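# Place bottles on ledges matching their cap colours

## Task

Put every bottle upright on the wall ledge whose label strip has the same colour as that bottle's cap, with the bottle's entire base resting on the ledge.

## Robot and tools

ROBOT. Two seven-joint arms, left_arm and right_arm, each with a two-finger gripper. Equal joint values on both arms give mirrored postures. Loose objects may occasionally get a brief push from outside.

FRAME. All positions and orientations use one scene frame, in metres. Its origin lies on the plane z = 0, directly below the midpoint between the two arm bases, which sit 0.70 m higher. +x points forward (the way the arms face), +z up, and left_arm is on the +y side. Image left and right do not follow arm names. A gripper's fingers point along its own +z axis and close along its own y axis. end_effector_position is the point between the closed finger pads, just under 1 cm behind the tips; closing pushes the tips about 17 mm further out along +z, mostly while the pads are more than 70 mm apart. Reported poses can be off by a few centimetres, more at long reach.

ROW FORMAT. Every command row is one flat list of 16 numbers covering both arms, even if only one moves: left_arm x, y, z, qw, qx, qy, qz, opening, then right_arm in the same order. x, y, z is an absolute target position in metres in the scene frame; qw, qx, qy, qz is an absolute orientation quaternion, w first. Opening runs from -1 (closed) to +1 (fully open, 0.145 m). Closing from fully open takes at least about 0.5 s.

execute_actions(actions, cameras): actions is a list of up to 15 actions; each action is a list of up to 15 rows, each row applied for one 1/30 s step, with the last row held for the rest of the 15 steps (0.5 s per action). An empty list just returns the state and images. Each action is refused for both arms if any target is more than 0.6 m from that gripper's current position along any of its own axes; if the first action fails this against the last reported state, or any action is malformed, the whole call is refused. To keep an arm still, resend its last reported pose and desired opening every time; to keep orientation, repeat the same quaternion rather than the drifting reported one. Orientation commands are clipped each step to within 32 degrees of the measured one, and one action may fall short, so finish in later actions. cameras selects images: omitted, null or ["all"] gives all, [] gives none; an unknown name invalidates the call.

move(target, speed, blend, opening_speed, blocking, cameras): target is one 16-number row or a list of up to 15 rows (absolute poses, no 0.6 m limit). Each gripper travels in a straight line from its Hand target, turning the short way. speed is m/s, 0.002 to 1.1, default 0.25 (turn rate up to twice that in rad/s), one value or one per target. blend (m) rounds corners of a list. opening_speed (0.2 or more, per second on the -1..1 scale) ramps finger commands. Paths end together, last at least 0.5 s, and stop after 10 s. A changed opening in a later list row is applied only on arrival with everything at rest. Paths do not avoid obstacles or the other arm; grippers lag and may overshoot speed, especially with the arm near straight. Faster moves and targets deeper past contact hit and press harder. blocking=false returns after about 0.5 s while the move continues; a new move replaces it. The result adds a move: line: done (at rest within 3 mm and 2 degrees), off_target, moving, held, fault, plus limits such as paced (pose clipped) or held (steps withheld). Done does not prove contact or no contact.

wait(seconds 0 to 10, cameras): lets time pass holding the last commands; a running move continues. stop(cameras): brakes a running move; needs room when fast. zoom_image(camera cam_high or cam_low, region [x0, y0, x1, y1] pixels, at most 504 by 504): closer view of the latest image. read_manual(section "licences"): licence text only. finished_scene(scene 1 or 2): ends the scene irreversibly; the goal must hold with the robot away. Scene 1 is practice.

RESULTS. Each result gives per-arm end_effector_position, end_effector_quat_wxyz, Hand target (where the arm is actually heading, possibly short of the command), Tool commands, Joint positions (last value is measured opening in metres), grip_measured (same scale as opening), Joint velocities ("within noise" when still), Joint torques (include gravity; numbers 3 and 4 wrap at ±28 N m), step readings for action calls, and cam_high and cam_low images (896x504), with camera calibration where it changed. To hold something, command an opening well below grip_measured; about 10 N per pad, objects up to about 11 cm.

AVOID. Dropping objects, releasing moving objects, slamming, hard pushes, knocking anything out of the work area (ends the scene), and any hard contact between the arms or a gripper closing on the other's fingers. The clearance check does not guard gripper-to-gripper contact. Motor heat builds from holding loads, stretched arms or pushing against unreachable poses, also while thinking; MOTOR HOT appears near 85 °C, and at 100 °C an OVER-TEMPERATURE FAULT stops the arm for 30 to 60 s.

Each tool is called as name(argument=value, ...), one argument or row to a line, values as JSON.

## Session

execute_actions(
  actions=[],
)

Scene clock: 0.00 s.
left_arm: end_effector_position=(+0.3554, +0.1334, +0.3763) grip_measured=+1.00 end_effector_quat_wxyz=(-0.040, -0.585, +0.680, -0.440) | right_arm: end_effector_position=(+0.4020, -0.0846, +0.4120) grip_measured=+1.00 end_effector_quat_wxyz=(+0.172, +0.783, +0.024, +0.598)
Joint positions: left_arm=[0.476 0.652 -0.724 1.144 -0.177 -0.294 0.656 0.145] | right_arm=[0.249 -0.096 -0.415 1.14 -0.092 0.203 -0.635 0.145]
Joint velocities: within noise
Joint torques (N m): no reading
Motor temperatures (°C): left_arm=[23 20 24 22 21 24 21] | right_arm=[21 23 24 21 21 21 22]
Hand target: left_arm +0.3554, +0.1334, +0.3763; -0.040, -0.585, +0.680, -0.440 | right_arm +0.4020, -0.0846, +0.4120; +0.172, +0.783, +0.024, +0.598
Tool commands: left_gripper/opening=+1.0 right_gripper/opening=+1.0

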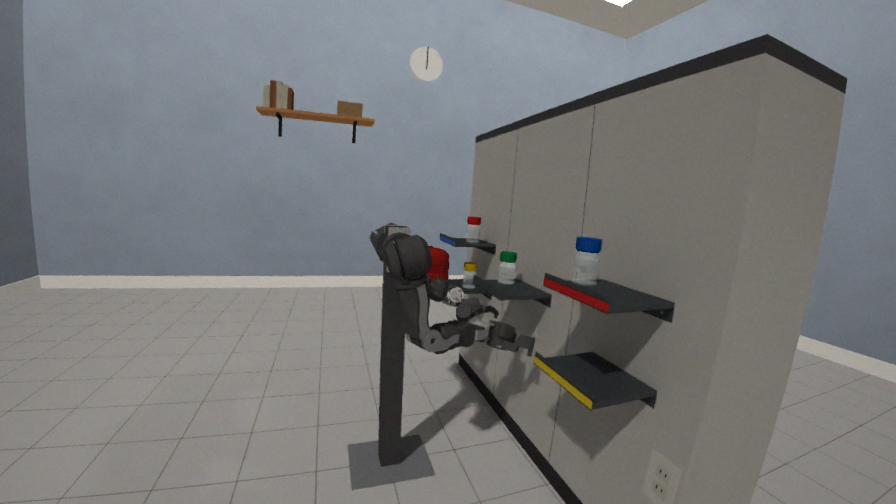

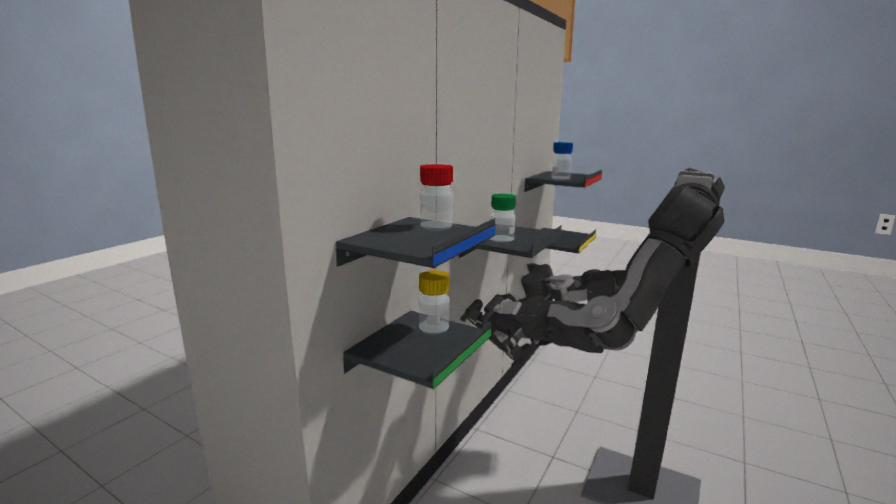

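zoom_image(
  camera="cam_high",
  region=[420, 200, 700, 420],
)

zoom_image(
  camera="cam_low",
  region=[320, 130, 640, 390],
)

Scaled by 1.800 from the camera's 896x504 image, which has a finer 1280x720 frame.

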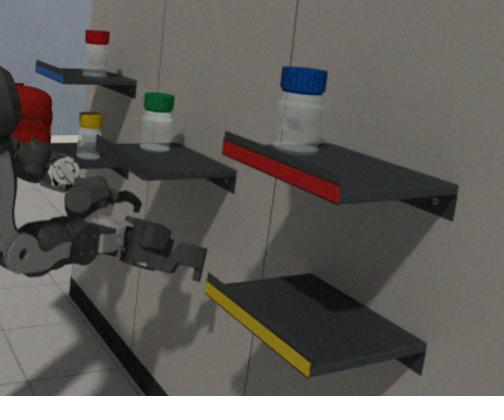

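Scaled by 1.575 from the camera's 896x504 image, which has a finer 1280x720 frame.

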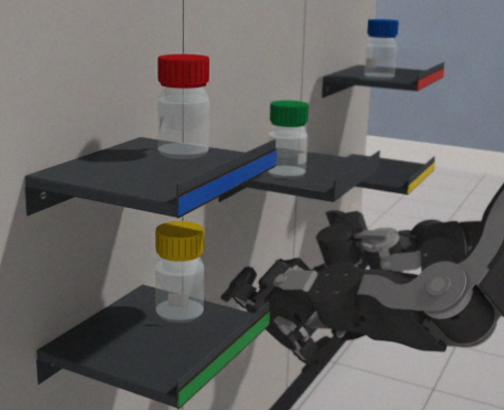

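move(
  target=[
    [0.22,0.2,0.42,0.183,0.683,-0.183,0.683,0.7,0.22,-0.2,0.5,0.123,0.696,-0.123,0.696,0.7],
    [0.24,0.118,0.615,0.183,0.683,-0.183,0.683,0.7,0.24,-0.29,0.71,0.123,0.696,-0.123,0.696,0.7],
  ],
  blend=0.04,
)

zoom_image(
  camera="cam_low",
  region=[320, 130, 640, 390],
)

zoom_image(
  camera="cam_high",
  region=[420, 200, 700, 420],
)

Scene clock: 124.80 s.
left_arm: end_effector_position=(+0.2402, +0.1178, +0.6163) grip_measured=+0.70 end_effector_quat_wxyz=(+0.214, +0.650, -0.201, +0.701) | right_arm: end_effector_position=(+0.2401, -0.2904, +0.7118) grip_measured=+0.70 end_effector_quat_wxyz=(+0.023, +0.720, -0.022, +0.693)
Joint positions: left_arm=[-0.571 0.85 0.152 2.435 0.796 0.063 0.059 0.125] | right_arm=[-0.855 0.907 1.321 2.441 1.558 0.574 -0.326 0.125]
Joint velocities: within noise
Joint torques (N m): left_arm=[0.86 3.49 1.47 3.17 0.22 -0.57 0.16] | right_arm=[0.44 3.68 1.61 0.59 0.01 -0.32 -0.16]
Motor temperatures (°C): left_arm=[27 21 25 23 22 24 21] | right_arm=[23 23 24 23 21 21 21]
Hand target: left_arm +0.2404, +0.1182, +0.6146; +0.214, +0.652, -0.202, +0.699 | right_arm +0.2404, -0.2906, +0.7101; +0.023, +0.723, -0.024, +0.690
Off the commanded pose: left_arm 0.001 m, 6 deg | right_arm 0.002 m, 16 deg.
joint read past its limit (left arm) — joint 4 (elbow), upper limit, where the elbow is as bent as it goes.
joint sent to its limit (left arm) — joint 4 (elbow), upper limit, where the elbow is as bent as it goes. The joint targets are off in orientation, not in position.
joint sent to its limit (right arm) — joint 4 (elbow), upper limit, where the elbow is as bent as it goes; joint 5 (forearm roll), upper limit. The joint targets are off in orientation, not in position.
move: off_target (left_arm, right_arm)

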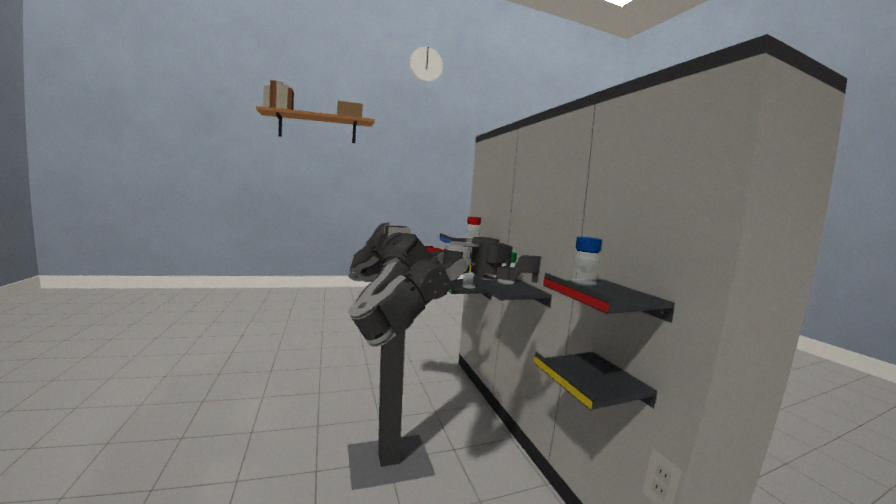

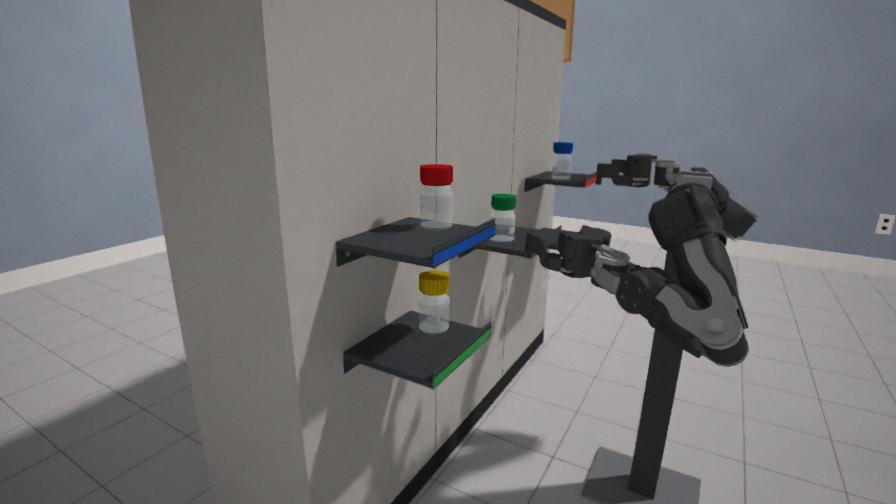

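Scaled by 1.575 from the camera's 896x504 image, which has a finer 1280x720 frame.

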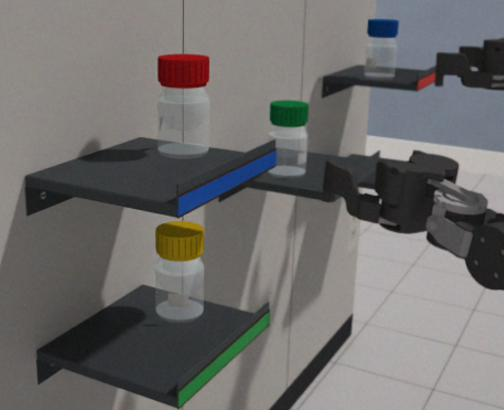

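Scaled by 1.800 from the camera's 896x504 image, which has a finer 1280x720 frame.

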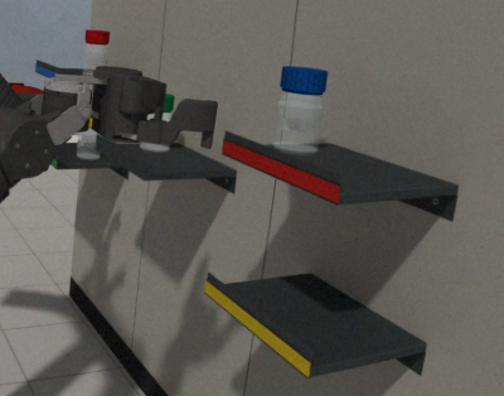

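move(
  target=[
    [0.32,0.074,0.612,0.183,0.683,-0.183,0.683,0.7,0.31,-0.316,0.71,0.123,0.696,-0.123,0.696,0.7],
    [0.41,0.022,0.61,0.183,0.683,-0.183,0.683,0.7,0.405,-0.349,0.71,0.123,0.696,-0.123,0.696,0.7],
  ],
  speed=0.12,
)

zoom_image(
  camera="cam_low",
  region=[320, 130, 640, 390],
)

zoom_image(
  camera="cam_high",
  region=[420, 200, 700, 420],
)

Scene clock: 139.83 s.
left_arm: end_effector_position=(+0.4075, +0.0208, +0.6234) grip_measured=+0.70 end_effector_quat_wxyz=(+0.186, +0.670, -0.185, +0.694) | right_arm: end_effector_position=(+0.3363, -0.3586, +0.7043) grip_measured=+0.72 end_effector_quat_wxyz=(+0.267, +0.661, -0.220, +0.666)
Joint positions: left_arm=[0.44 -0.013 -0.225 1.732 0.103 0.557 0.265 0.125] | right_arm=[-1.266 1.72 1.255 2.009 1.559 0.017 -1.285 0.127]
Joint velocities: within noise
Joint torques (N m): left_arm=[4.44 -0.3 -0.25 0.14 0.12 -0.66 -0.02] | right_arm=[3.26 15.42 5.71 25.29 -0.45 -1.82 7.68]
Motor temperatures (°C): left_arm=[32 25 25 30 22 33 22] | right_arm=[22 25 24 30 21 21 36]
Hand target: left_arm +0.4096, +0.0220, +0.6100; +0.183, +0.683, -0.183, +0.683 | right_arm +0.3808, -0.3402, +0.7127; +0.171, +0.672, -0.141, +0.707
Off the commanded pose: left_arm 0.014 m, 2 deg | right_arm 0.070 m, 21 deg.
joint sent to its limit (right arm) — joint 5 (forearm roll), upper limit. The joint targets are off in position and orientation.
move: off_target (left_arm, right_arm)

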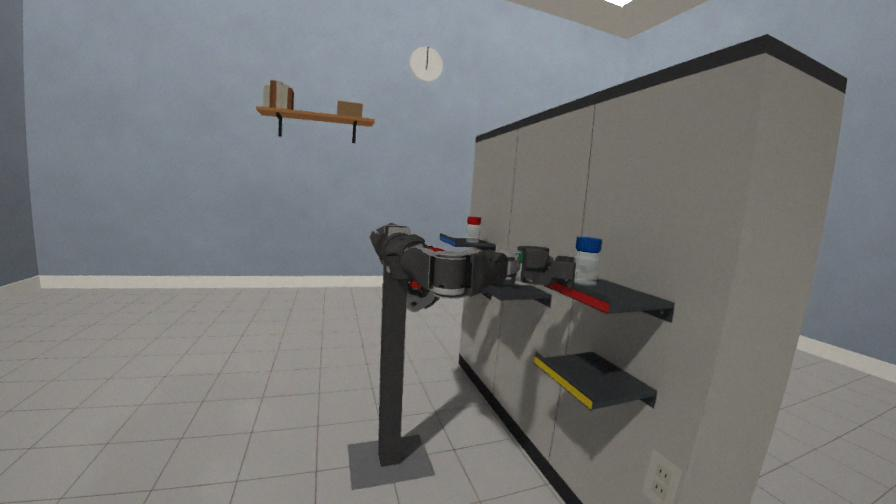

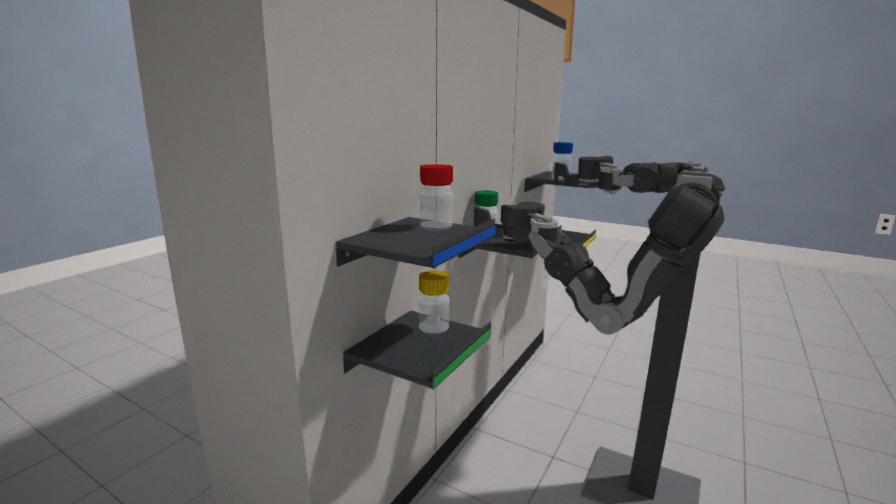

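Scaled by 1.575 from the camera's 896x504 image, which has a finer 1280x720 frame.

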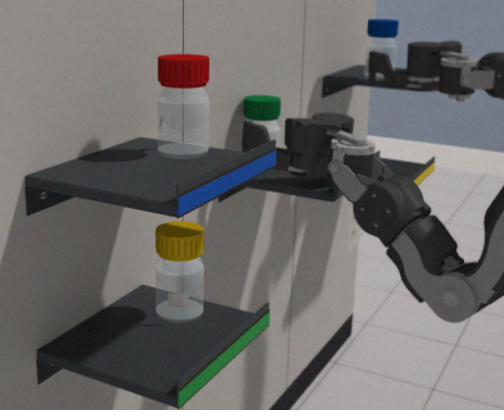

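Scaled by 1.800 from the camera's 896x504 image, which has a finer 1280x720 frame.

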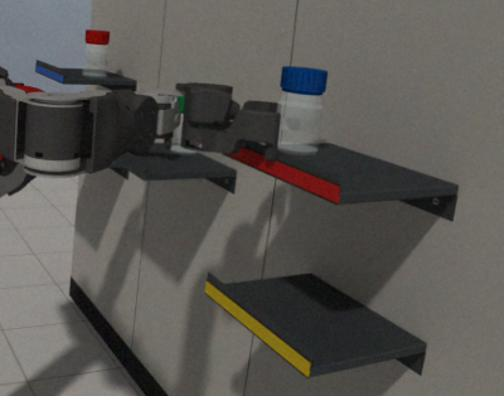

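zoom_image(
  camera="cam_low",
  region=[460, 170, 560, 250],
)

zoom_image(
  camera="cam_high",
  region=[490, 230, 610, 310],
)

Scaled by 5.040 from the camera's 896x504 image, which has a finer 1280x720 frame.

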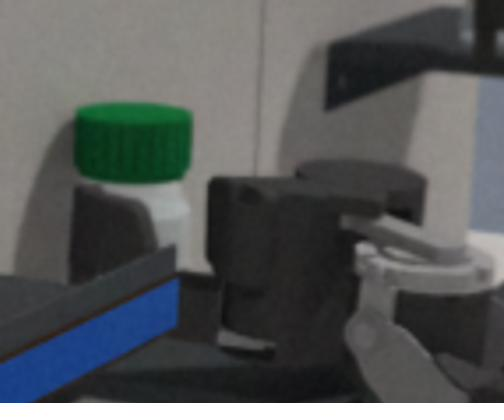

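Scaled by 4.200 from the camera's 896x504 image, which has a finer 1280x720 frame.

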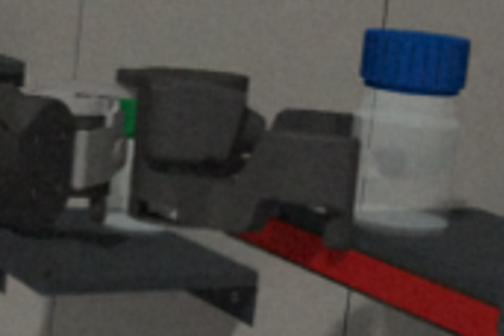

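move(
  target=[
    [0.4075,0.0208,0.635,0.183,0.683,-0.183,0.683,0.7,0.29,-0.31,0.745,0.123,0.696,-0.123,0.696,0.7],
    [0.4075,0.0208,0.635,0.183,0.683,-0.183,0.683,-0.8,0.24,-0.27,0.6,0.123,0.696,-0.123,0.696,0.7],
    [0.4075,0.0208,0.635,0.183,0.683,-0.183,0.683,-0.8,0.28,-0.2,0.38,0.0,0.707,0,0.707,0.7],
  ],
  opening_speed=2,
)

Scene clock: 202.63 s.
left_arm: end_effector_position=(+0.4074, +0.0208, +0.6237) grip_measured=+0.70 end_effector_quat_wxyz=(+0.186, +0.670, -0.185, +0.695) | right_arm: end_effector_position=(+0.2919, -0.2648, +0.7051) grip_measured=+0.70 end_effector_quat_wxyz=(+0.193, +0.670, -0.174, +0.695)
Joint positions: left_arm=[0.44 -0.013 -0.225 1.732 0.103 0.557 0.265 0.125] | right_arm=[-1.268 1.771 1.262 2.422 1.559 -0.036 -1.568 0.125]
Joint velocities: within noise
Joint torques (N m): left_arm=[4.26 -0.25 -0.25 0.51 0.12 -0.61 -0.02] | right_arm=[2.99 1.52 3.32 0.16 -0.49 -0.09 0.02]
Motor temperatures (°C): left_arm=[25 21 24 23 21 26 21] | right_arm=[23 25 25 69 21 21 41]
Hand target: left_arm +0.4093, +0.0221, +0.6102; +0.183, +0.683, -0.183, +0.683 | right_arm +0.2920, -0.2645, +0.7049; +0.191, +0.670, -0.175, +0.696
Tool commands: left_gripper/opening=+0.7 right_gripper/opening=+0.7
Off the commanded pose: left_arm 0.011 m, 2 deg.
OVER-TEMPERATURE FAULT: HOT MOTORS OFF, OTHERS HOLD. Before this call, joint 7 (wrist yaw) of the right arm reached 100 °C; the stop lasted 50 seconds. The right arm may have given way at the joints whose motors were off. The right arm ran none of this call's commands: an arm, its gripper or tool too, takes no command until a result says that it accepts commands again. In this call the stop used 69 of the actions that the scene allows. The right arm's motors are all on again: its gripper holds where the fault left it. The right arm accepts commands again.
move: fault (right_arm), off_target (left_arm; braked at the fault stop of right_arm); path passed 0 of 3 targets; target 2's new opening was not sent

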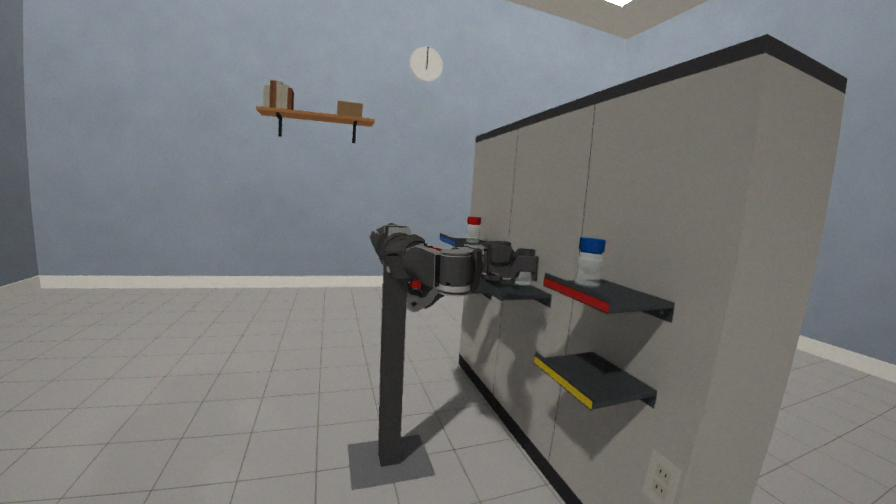

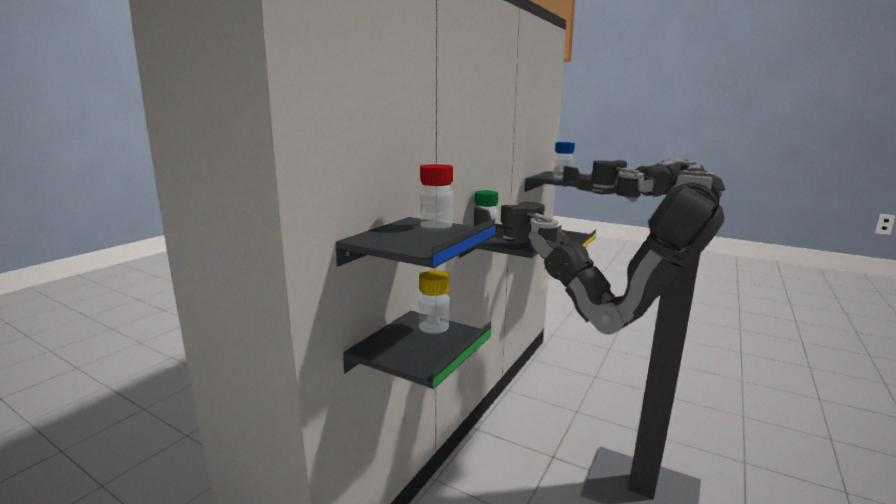

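move(
  target=[
    [0.4075,0.0208,0.635,0.183,0.683,-0.183,0.683,0.7,0.26,-0.25,0.72,0.123,0.696,-0.123,0.696,0.7],
    [0.4075,0.0208,0.635,0.183,0.683,-0.183,0.683,-0.8,0.24,-0.2,0.6,0.123,0.696,-0.123,0.696,0.7],
    [0.4075,0.0208,0.635,0.183,0.683,-0.183,0.683,-0.8,0.28,-0.15,0.38,0.0,0.707,0,0.707,0.7],
  ],
  opening_speed=2,
)

zoom_image(
  camera="cam_low",
  region=[460, 170, 560, 250],
)

Scene clock: 214.50 s.
left_arm: end_effector_position=(+0.4083, +0.0220, +0.6351) grip_measured=-0.51 end_effector_quat_wxyz=(+0.180, +0.683, -0.182, +0.684) | right_arm: end_effector_position=(+0.2521, -0.1796, +0.4295) grip_measured=+0.70 end_effector_quat_wxyz=(-0.157, +0.896, +0.232, +0.343)
Joint positions: left_arm=[0.484 -0.026 -0.219 1.759 0.098 0.662 0.251 0.037] | right_arm=[-1.311 1.998 0.351 1.957 1.558 -0.177 -0.118 0.125]
Joint velocities: within noise
Joint torques (N m): left_arm=[7.79 -1.12 -0.28 4.77 0.31 -0.55 0.17] | right_arm=[3.44 1.31 2.66 0.95 0.06 -0.2 0.28]
Motor temperatures (°C): left_arm=[26 21 24 23 21 26 21] | right_arm=[23 25 25 58 21 21 38]
Hand target: left_arm +0.4075, +0.0208, +0.6350; +0.183, +0.683, -0.183, +0.683 | right_arm +0.2513, -0.1794, +0.4289; -0.159, +0.897, +0.233, +0.341
Off the commanded pose: left_arm 0.001 m, 0 deg | right_arm 0.064 m, 58 deg; orientation clipped.
joint read past its limit (right arm) — joint 2 (shoulder roll), upper limit.
joint sent to its limit (right arm) — joint 1 (shoulder pitch), lower limit; joint 2 (shoulder roll), upper limit; joint 5 (forearm roll), upper limit. The joint targets are off in position and orientation.
move: off_target (right_arm); limits=paced

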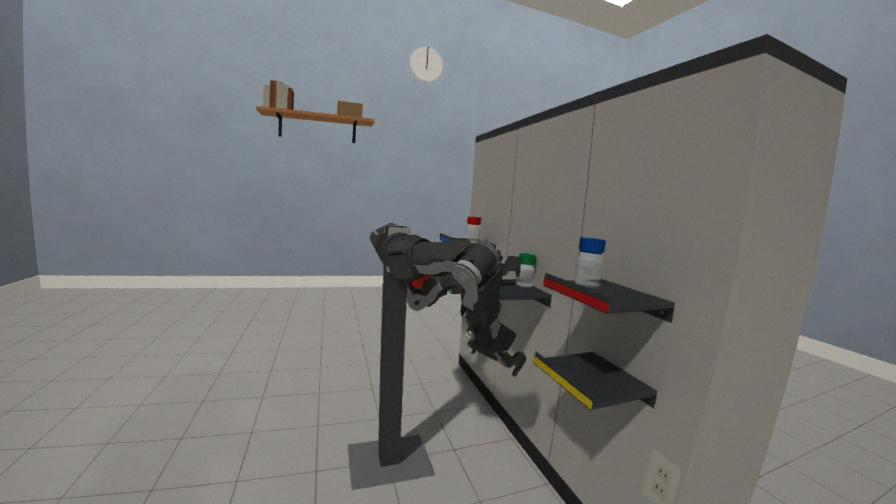

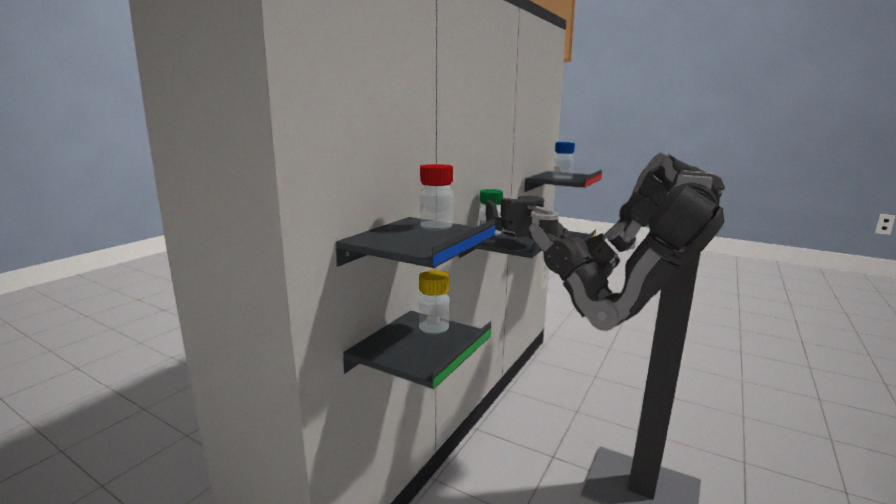

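Scaled by 5.040 from the camera's 896x504 image, which has a finer 1280x720 frame.

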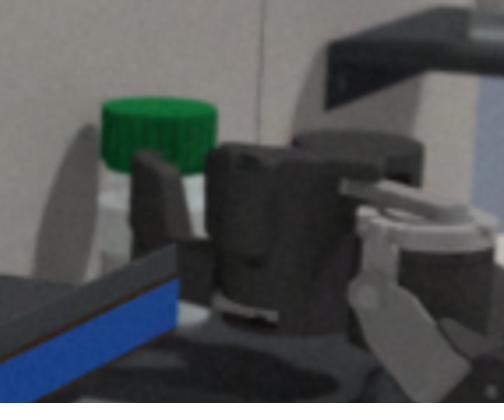

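move(
  target=[
    [0.4075,0.0208,0.635,0.183,0.683,-0.183,0.683,0.5,0.25,-0.25,0.2,0.172,0.783,0.024,0.598,0.7],
    [0.435,0.005,0.635,0.183,0.683,-0.183,0.683,0.5,0.4,-0.2,0.3,0.172,0.783,0.024,0.598,0.7],
    [0.435,0.005,0.635,0.183,0.683,-0.183,0.683,-0.6,0.38,-0.15,0.4,0.086,0.75,0.012,0.65,0.7],
  ],
  opening_speed=2,
)

zoom_image(
  camera="cam_low",
  region=[460, 170, 560, 250],
)

Scene clock: 233.93 s.
left_arm: end_effector_position=(+0.4344, +0.0056, +0.6356) grip_measured=-0.24 end_effector_quat_wxyz=(+0.183, +0.682, -0.183, +0.684) | right_arm: end_effector_position=(+0.2714, -0.2439, +0.4145) grip_measured=+0.61 end_effector_quat_wxyz=(-0.032, +0.930, +0.211, +0.299)
Joint positions: left_arm=[0.585 -0.081 -0.228 1.582 0.071 0.595 0.249 0.058] | right_arm=[-1.311 1.958 0.412 1.833 1.56 0.046 -0.207 0.119]
Joint velocities: within noise
Joint torques (N m): left_arm=[9.24 -1.73 -0.25 3.6 0.22 -0.63 0.05] | right_arm=[3.92 11.93 -27.14 13.91 0.04 -7.68 -0.68]
Motor temperatures (°C): left_arm=[28 21 23 23 21 26 21] | right_arm=[23 25 30 48 21 30 36]
Hand target: left_arm +0.4350, +0.0050, +0.6349; +0.183, +0.683, -0.183, +0.683 | right_arm +0.3162, -0.1848, +0.4761; -0.109, +0.859, +0.205, +0.456
Off the commanded pose: left_arm 0.001 m, 0 deg | right_arm 0.144 m, 53 deg; orientation clipped.
joint sent to its limit (right arm) — joint 1 (shoulder pitch), lower limit; joint 2 (shoulder roll), upper limit; joint 5 (forearm roll), upper limit. The joint targets are off in position and orientation.
move: off_target (right_arm); limits=paced

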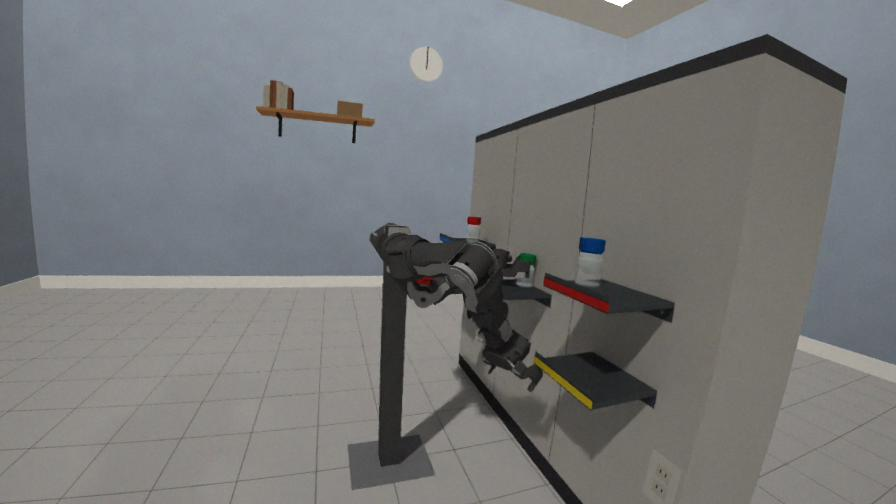

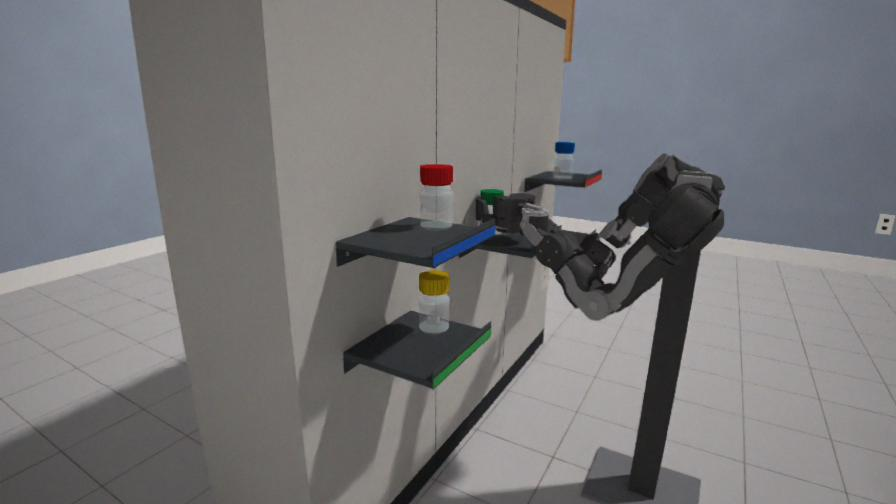

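Scaled by 5.040 from the camera's 896x504 image, which has a finer 1280x720 frame.

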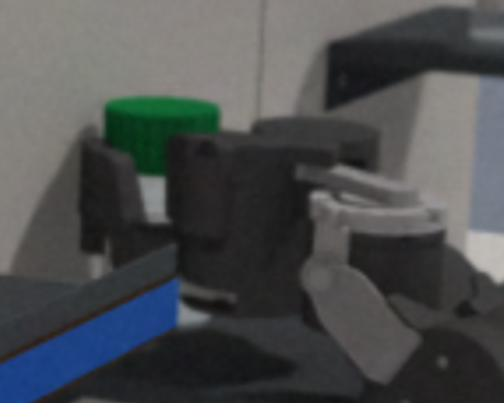

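move(
  target=[
    [0.435,0.005,0.64,0.183,0.683,-0.183,0.683,-0.6,0.2,-0.3,0.36,-0.032,0.93,0.211,0.299,0.7],
    [0.435,0.005,0.64,0.183,0.683,-0.183,0.683,-0.6,0.15,-0.42,0.28,0.05,0.93,0.15,0.35,0.7],
    [0.435,0.005,0.64,0.183,0.683,-0.183,0.683,-0.6,0.27,-0.38,0.2,0.1,0.9,0.1,0.4,0.7],
    [0.435,0.005,0.64,0.183,0.683,-0.183,0.683,-0.6,0.38,-0.25,0.22,0.15,0.83,0.05,0.53,0.7],
  ],
  speed=0.3,
)

Scene clock: 296.57 s.
left_arm: end_effector_position=(+0.4344, +0.0056, +0.6356) grip_measured=-0.24 end_effector_quat_wxyz=(+0.183, +0.682, -0.183, +0.684) | right_arm: end_effector_position=(+0.2171, -0.2499, +0.4069) grip_measured=+0.70 end_effector_quat_wxyz=(+0.031, +0.947, +0.314, +0.061)
Joint positions: left_arm=[0.585 -0.081 -0.228 1.582 0.071 0.595 0.249 0.058] | right_arm=[-1.311 1.998 0.536 1.908 1.559 0.681 -0.226 0.125]
Joint velocities: within noise
Joint torques (N m): left_arm=[9.27 -1.7 -0.25 3.63 0.22 -0.63 0.05] | right_arm=[3.73 1.54 3.34 0.76 0.11 0 -0.08]
Motor temperatures (°C): left_arm=[30 21 23 23 21 26 21] | right_arm=[23 25 33 37 20 38 31]
Hand target: left_arm +0.4350, +0.0050, +0.6350; +0.183, +0.683, -0.183, +0.683 | right_arm +0.2175, -0.2498, +0.4069; +0.032, +0.947, +0.314, +0.062
Tool commands: left_gripper/opening=-0.6 right_gripper/opening=+0.7
Off the commanded pose: left_arm 0.005 m, 0 deg.
OVER-TEMPERATURE FAULT: HOT MOTORS OFF, OTHERS HOLD. Before this call, joint 6 (wrist pitch) of the right arm reached 100 °C; the stop lasted 50 seconds. The right arm may have given way at the joints whose motors were off. The right arm ran none of this call's commands: an arm, its gripper or tool too, takes no command until a result says that it accepts commands again. In this call the stop used 71 of the actions that the scene allows. The right arm's motors are all on again: its gripper holds where the fault left it. The right arm accepts commands again.
move: fault (right_arm), off_target (left_arm; braked at the fault stop of right_arm); path passed 0 of 4 targets

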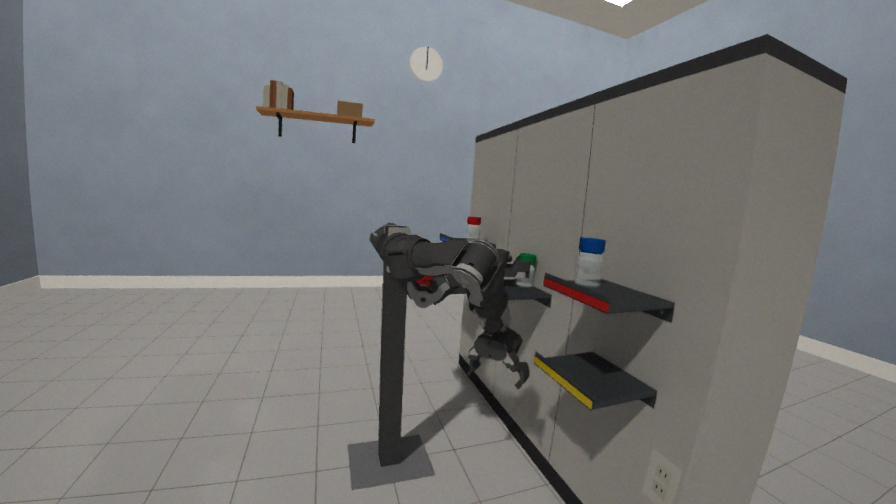

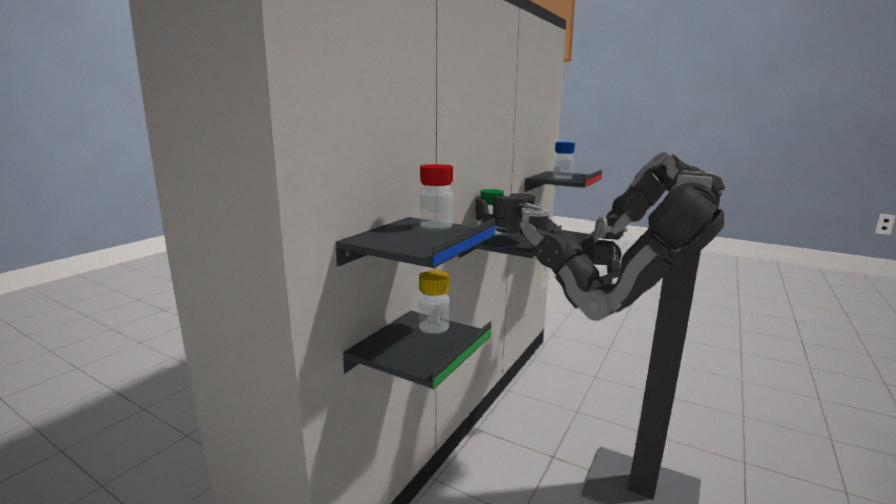

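move(
  target=[
    [0.435,0.005,0.635,0.183,0.683,-0.183,0.683,-0.6,0.16,-0.4,0.3,0.031,0.947,0.314,0.061,0.7],
    [0.435,0.005,0.635,0.183,0.683,-0.183,0.683,-0.6,0.2,-0.42,0.22,0.1,0.92,0.2,0.3,0.7],
  ],
  speed=0.2,
)

Scene clock: 310.53 s.
left_arm: end_effector_position=(+0.4344, +0.0056, +0.6356) grip_measured=-0.24 end_effector_quat_wxyz=(+0.183, +0.682, -0.183, +0.684) | right_arm: end_effector_position=(+0.1568, -0.4062, +0.3508) grip_measured=+0.70 end_effector_quat_wxyz=(+0.084, +0.957, +0.202, +0.193)
Joint positions: left_arm=[0.585 -0.081 -0.228 1.582 0.071 0.595 0.249 0.058] | right_arm=[-1.311 1.736 -0.007 1.47 1.313 -0.14 -0.045 0.125]
Joint velocities: within noise
Joint torques (N m): left_arm=[9.24 -1.7 -0.27 3.62 0.22 -0.63 0.05] | right_arm=[1.81 2.49 0.35 0.1 0.16 -0.24 -0.26]
Motor temperatures (°C): left_arm=[31 21 23 23 21 26 21] | right_arm=[23 24 31 35 20 36 30]
Hand target: left_arm +0.4350, +0.0050, +0.6349; +0.183, +0.683, -0.183, +0.683 | right_arm +0.1559, -0.4066, +0.3505; +0.085, +0.957, +0.201, +0.193
Off the commanded pose: left_arm 0.001 m, 0 deg | right_arm 0.138 m, 13 deg.
joint sent to its limit (right arm) — joint 1 (shoulder pitch), lower limit. The joint targets are off in position and orientation.
move: off_target (right_arm)

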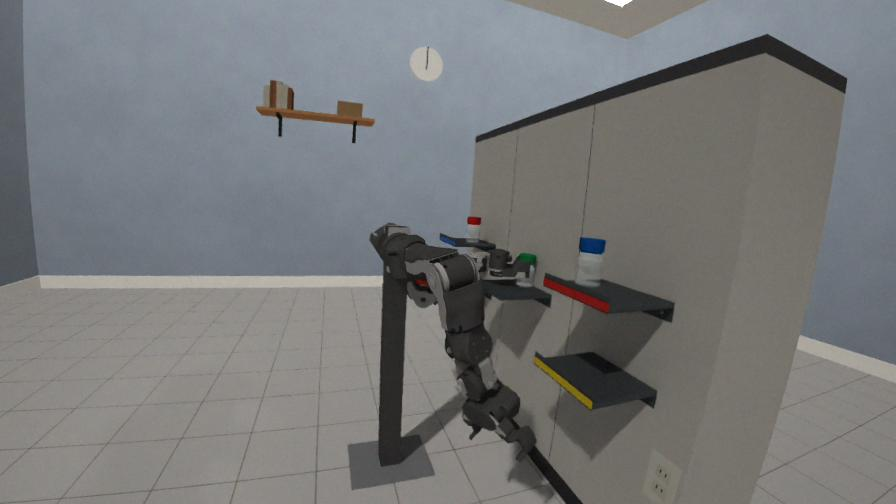

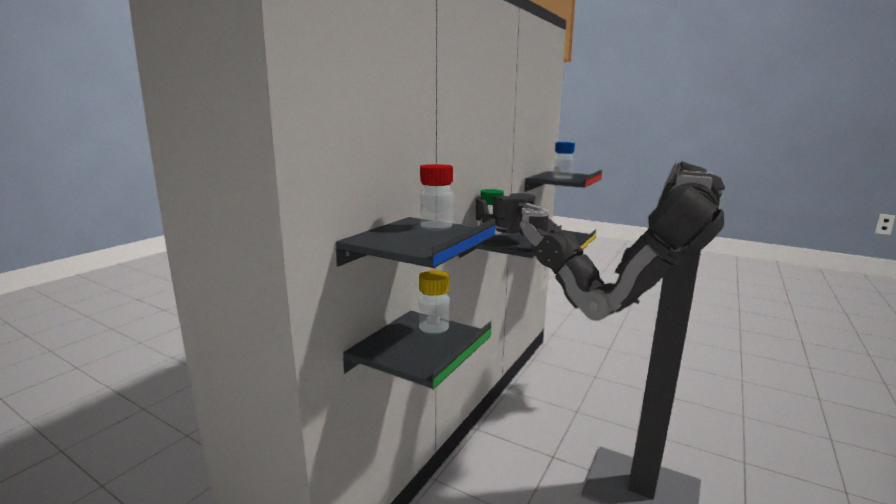

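move(
  target=[
    [0.435,0.005,0.635,0.183,0.683,-0.183,0.683,-0.6,0.15,-0.38,0.2,0.084,0.957,0.2,0.19,0.7],
    [0.435,0.005,0.635,0.183,0.683,-0.183,0.683,-0.6,0.27,-0.3,0.18,0.15,0.9,0.1,0.4,0.7],
    [0.435,0.005,0.635,0.183,0.683,-0.183,0.683,-0.6,0.34,-0.22,0.26,0.17,0.78,0.02,0.6,0.7],
  ],
  speed=0.2,
)

Scene clock: 321.27 s.
left_arm: end_effector_position=(+0.4344, +0.0056, +0.6356) grip_measured=-0.24 end_effector_quat_wxyz=(+0.183, +0.682, -0.183, +0.684) | right_arm: end_effector_position=(+0.3399, -0.2194, +0.2601) grip_measured=+0.70 end_effector_quat_wxyz=(+0.162, +0.797, +0.021, +0.582)
Joint positions: left_arm=[0.585 -0.081 -0.228 1.582 0.071 0.595 0.249 0.058] | right_arm=[0.43 0.07 -0.437 0.035 0.181 -0.763 -0.383 0.125]
Joint velocities: within noise
Joint torques (N m): left_arm=[9.27 -1.73 -0.27 3.6 0.22 -0.63 0.05] | right_arm=[4.34 1.04 -0.62 2.07 0 -0.49 -0.31]
Motor temperatures (°C): left_arm=[31 21 23 23 21 26 21] | right_arm=[22 24 29 34 20 35 29]
Hand target: left_arm +0.4350, +0.0050, +0.6349; +0.183, +0.683, -0.183, +0.683 | right_arm +0.3397, -0.2201, +0.2606; +0.164, +0.795, +0.021, +0.583
Off the commanded pose: left_arm 0.001 m, 0 deg | right_arm 0.001 m, 3 deg.
elbow stopped short (right arm): the move would have taken joint 4 (elbow) straighter than the controller allows.
move: off_target (right_arm)

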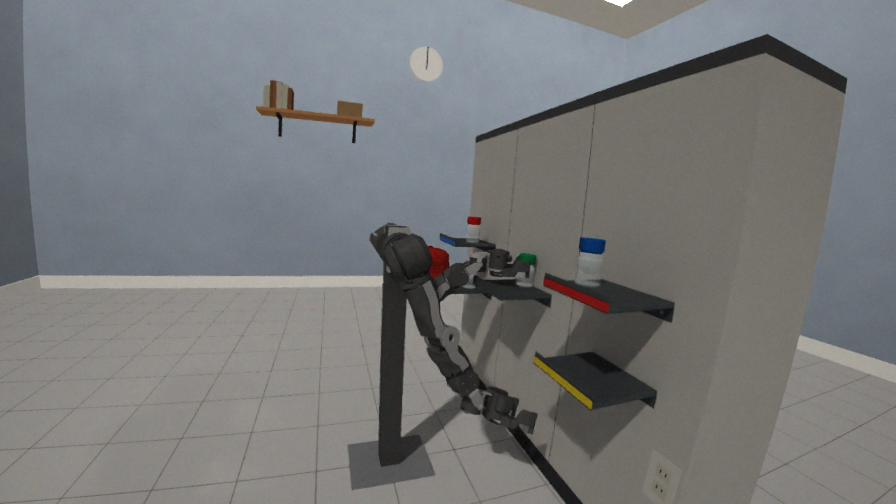

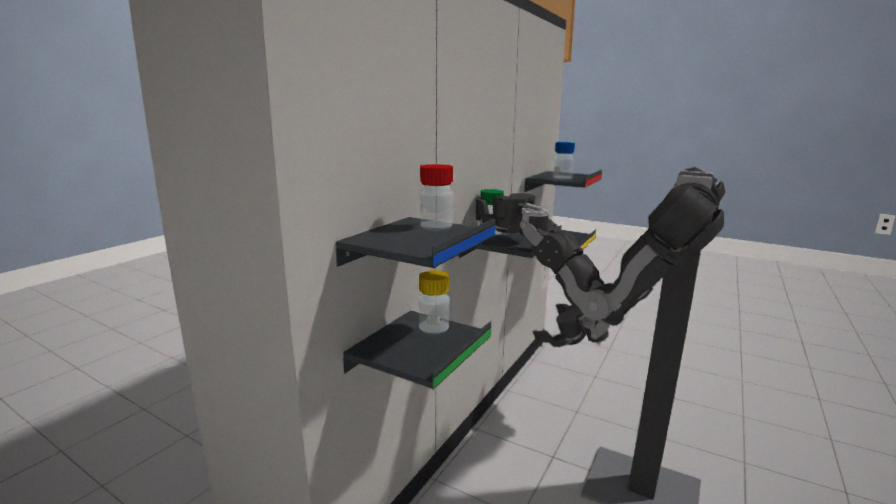

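move(
  target=[
    [0.435,0.005,0.665,0.183,0.683,-0.183,0.683,-0.6,0.31,-0.205,0.4,0.08,0.74,0.0,0.67,0.7],
    [0.31,0.1,0.665,0.13,0.695,-0.13,0.695,-0.6,0.3,-0.205,0.6,0,0.707,0,0.707,0.7],
    [0.29,0.2,0.6,0,0.707,0,0.707,-0.6,0.29,-0.23,0.745,0,0.707,0,0.707,0.7],
    [0.29,0.32,0.565,0,0.707,0,0.707,-0.6,0.29,-0.35,0.745,0,0.707,0,0.707,0.7],
  ],
  blend=0.03,
)

Scene clock: 339.57 s.
left_arm: end_effector_position=(+0.2899, +0.3209, +0.5646) grip_measured=-0.24 end_effector_quat_wxyz=(-0.003, +0.709, +0.001, +0.705) | right_arm: end_effector_position=(+0.2902, -0.3502, +0.7434) grip_measured=+0.70 end_effector_quat_wxyz=(+0.000, +0.709, -0.002, +0.705)
Joint positions: left_arm=[-0.497 0.63 0.532 1.938 0.761 0.122 0.167 0.058] | right_arm=[-0.318 1.082 1.008 1.984 1.312 0.749 0.008 0.125]
Joint velocities: within noise
Joint torques (N m): left_arm=[2.07 4.34 1.83 3.7 0.3 -0.84 0.26] | right_arm=[2.07 7.05 3.4 0.91 0.04 -0.57 0.17]
Motor temperatures (°C): left_arm=[31 21 23 23 21 26 21] | right_arm=[23 24 28 32 20 34 28]
Hand target: left_arm +0.2900, +0.3200, +0.5650; +0.000, +0.707, +0.000, +0.707 | right_arm +0.2900, -0.3500, +0.7450; +0.000, +0.707, +0.000, +0.707
Off the commanded pose: left_arm 0.001 m, 0 deg | right_arm 0.002 m, 0 deg.
move: done

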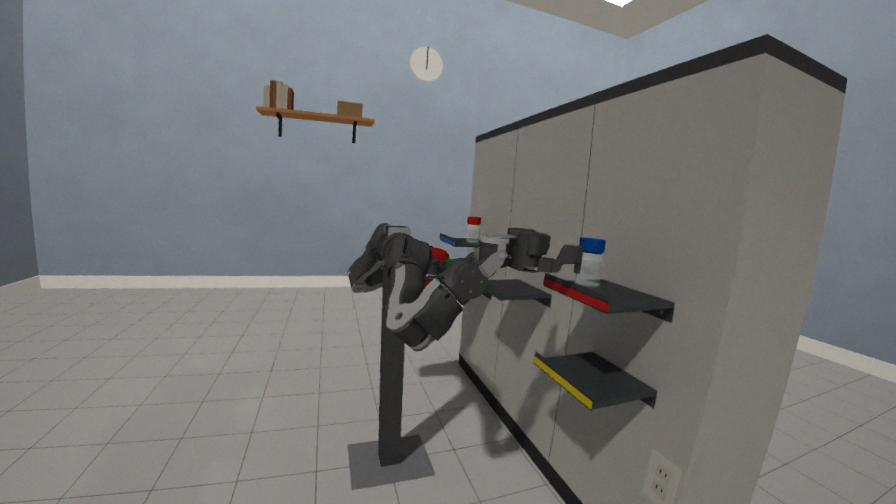

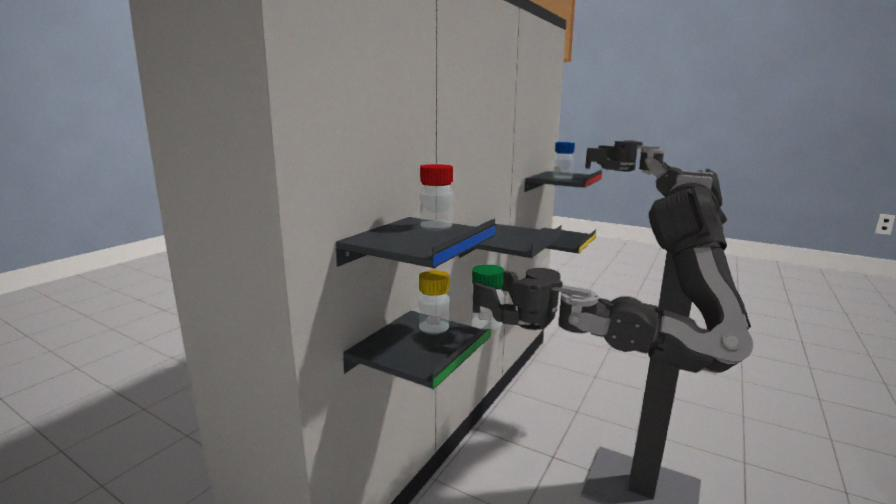

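move(
  target=[
    [0.29,0.43,0.57,0,0.707,0,0.707,-0.6,0.36,-0.353,0.74,0,0.707,0,0.707,0.7],
    [0.4,0.435,0.57,0,0.707,0,0.707,-0.6,0.425,-0.355,0.735,0,0.707,0,0.707,0.7],
    [0.4,0.435,0.535,0,0.707,0,0.707,-0.6,0.425,-0.355,0.735,0,0.707,0,0.707,-0.6],
  ],
  speed=0.15,
  opening_speed=2,
)

zoom_image(
  camera="cam_low",
  region=[320, 130, 640, 390],
)

zoom_image(
  camera="cam_low",
  region=[370, 240, 500, 370],
)

Scene clock: 351.67 s.
left_arm: end_effector_position=(+0.4004, +0.4377, +0.5459) grip_measured=-0.24 end_effector_quat_wxyz=(-0.005, +0.695, +0.001, +0.719) | right_arm: end_effector_position=(+0.4249, -0.3558, +0.7367) grip_measured=-0.29 end_effector_quat_wxyz=(+0.017, +0.706, +0.017, +0.707)
Joint positions: left_arm=[0.406 0.877 -0.009 0.808 0.811 -0.159 0.555 0.058] | right_arm=[-1.31 1.797 1.435 1.403 1.559 0.128 -0.05 0.054]
Joint velocities: within noise
Joint torques (N m): left_arm=[5.21 6.05 0.09 2.55 0.13 -0.05 0.16] | right_arm=[4.52 2.18 4.27 0.2 0.12 -0.42 0.12]
Motor temperatures (°C): left_arm=[28 22 23 23 21 26 21] | right_arm=[22 25 28 31 20 33 28]
Hand target: left_arm +0.3998, +0.4350, +0.5351; +0.000, +0.707, +0.000, +0.707 | right_arm +0.4250, -0.3550, +0.7352; +0.015, +0.708, +0.019, +0.706
Off the commanded pose: left_arm 0.011 m, 2 deg | right_arm 0.002 m, 3 deg.
joint sent to its limit (right arm) — joint 1 (shoulder pitch), lower limit; joint 5 (forearm roll), upper limit. The joint targets are off in orientation, not in position.
move: off_target (left_arm, right_arm); target 3's new opening was sent with right_arm's hand 0.002 m and 3 deg from that target

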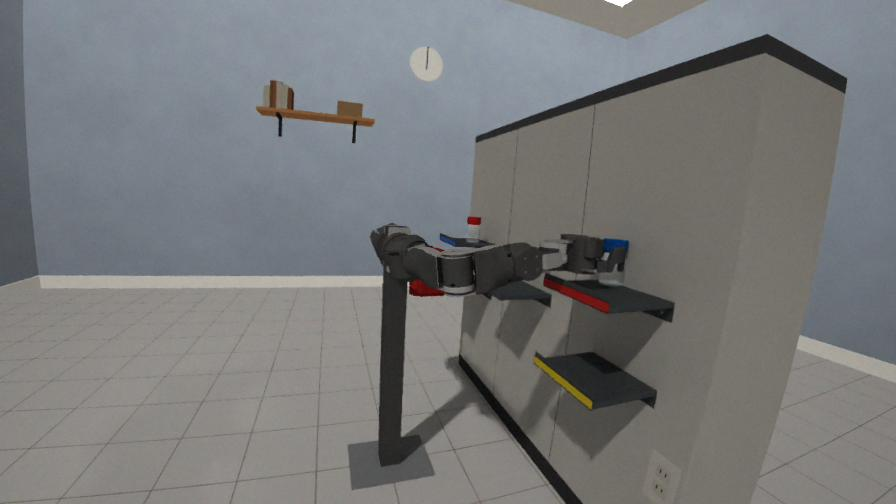

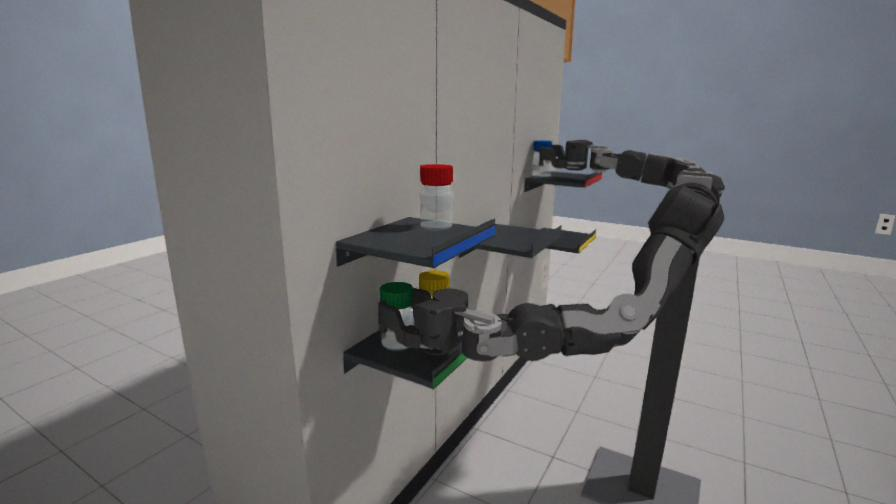

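Scaled by 1.575 from the camera's 896x504 image, which has a finer 1280x720 frame.

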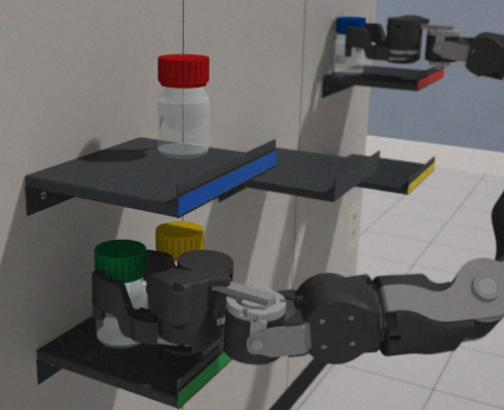

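Scaled by 3.877 from the camera's 896x504 image, which has a finer 1280x720 frame.

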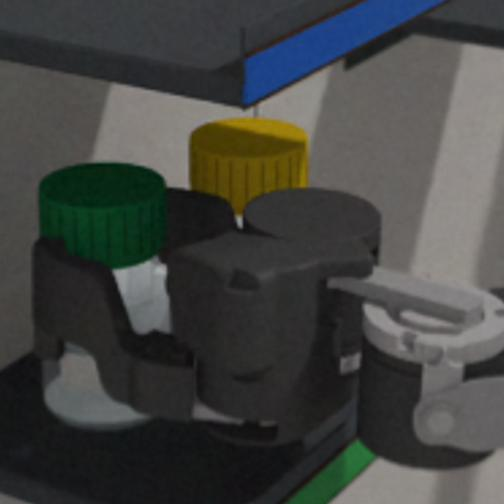

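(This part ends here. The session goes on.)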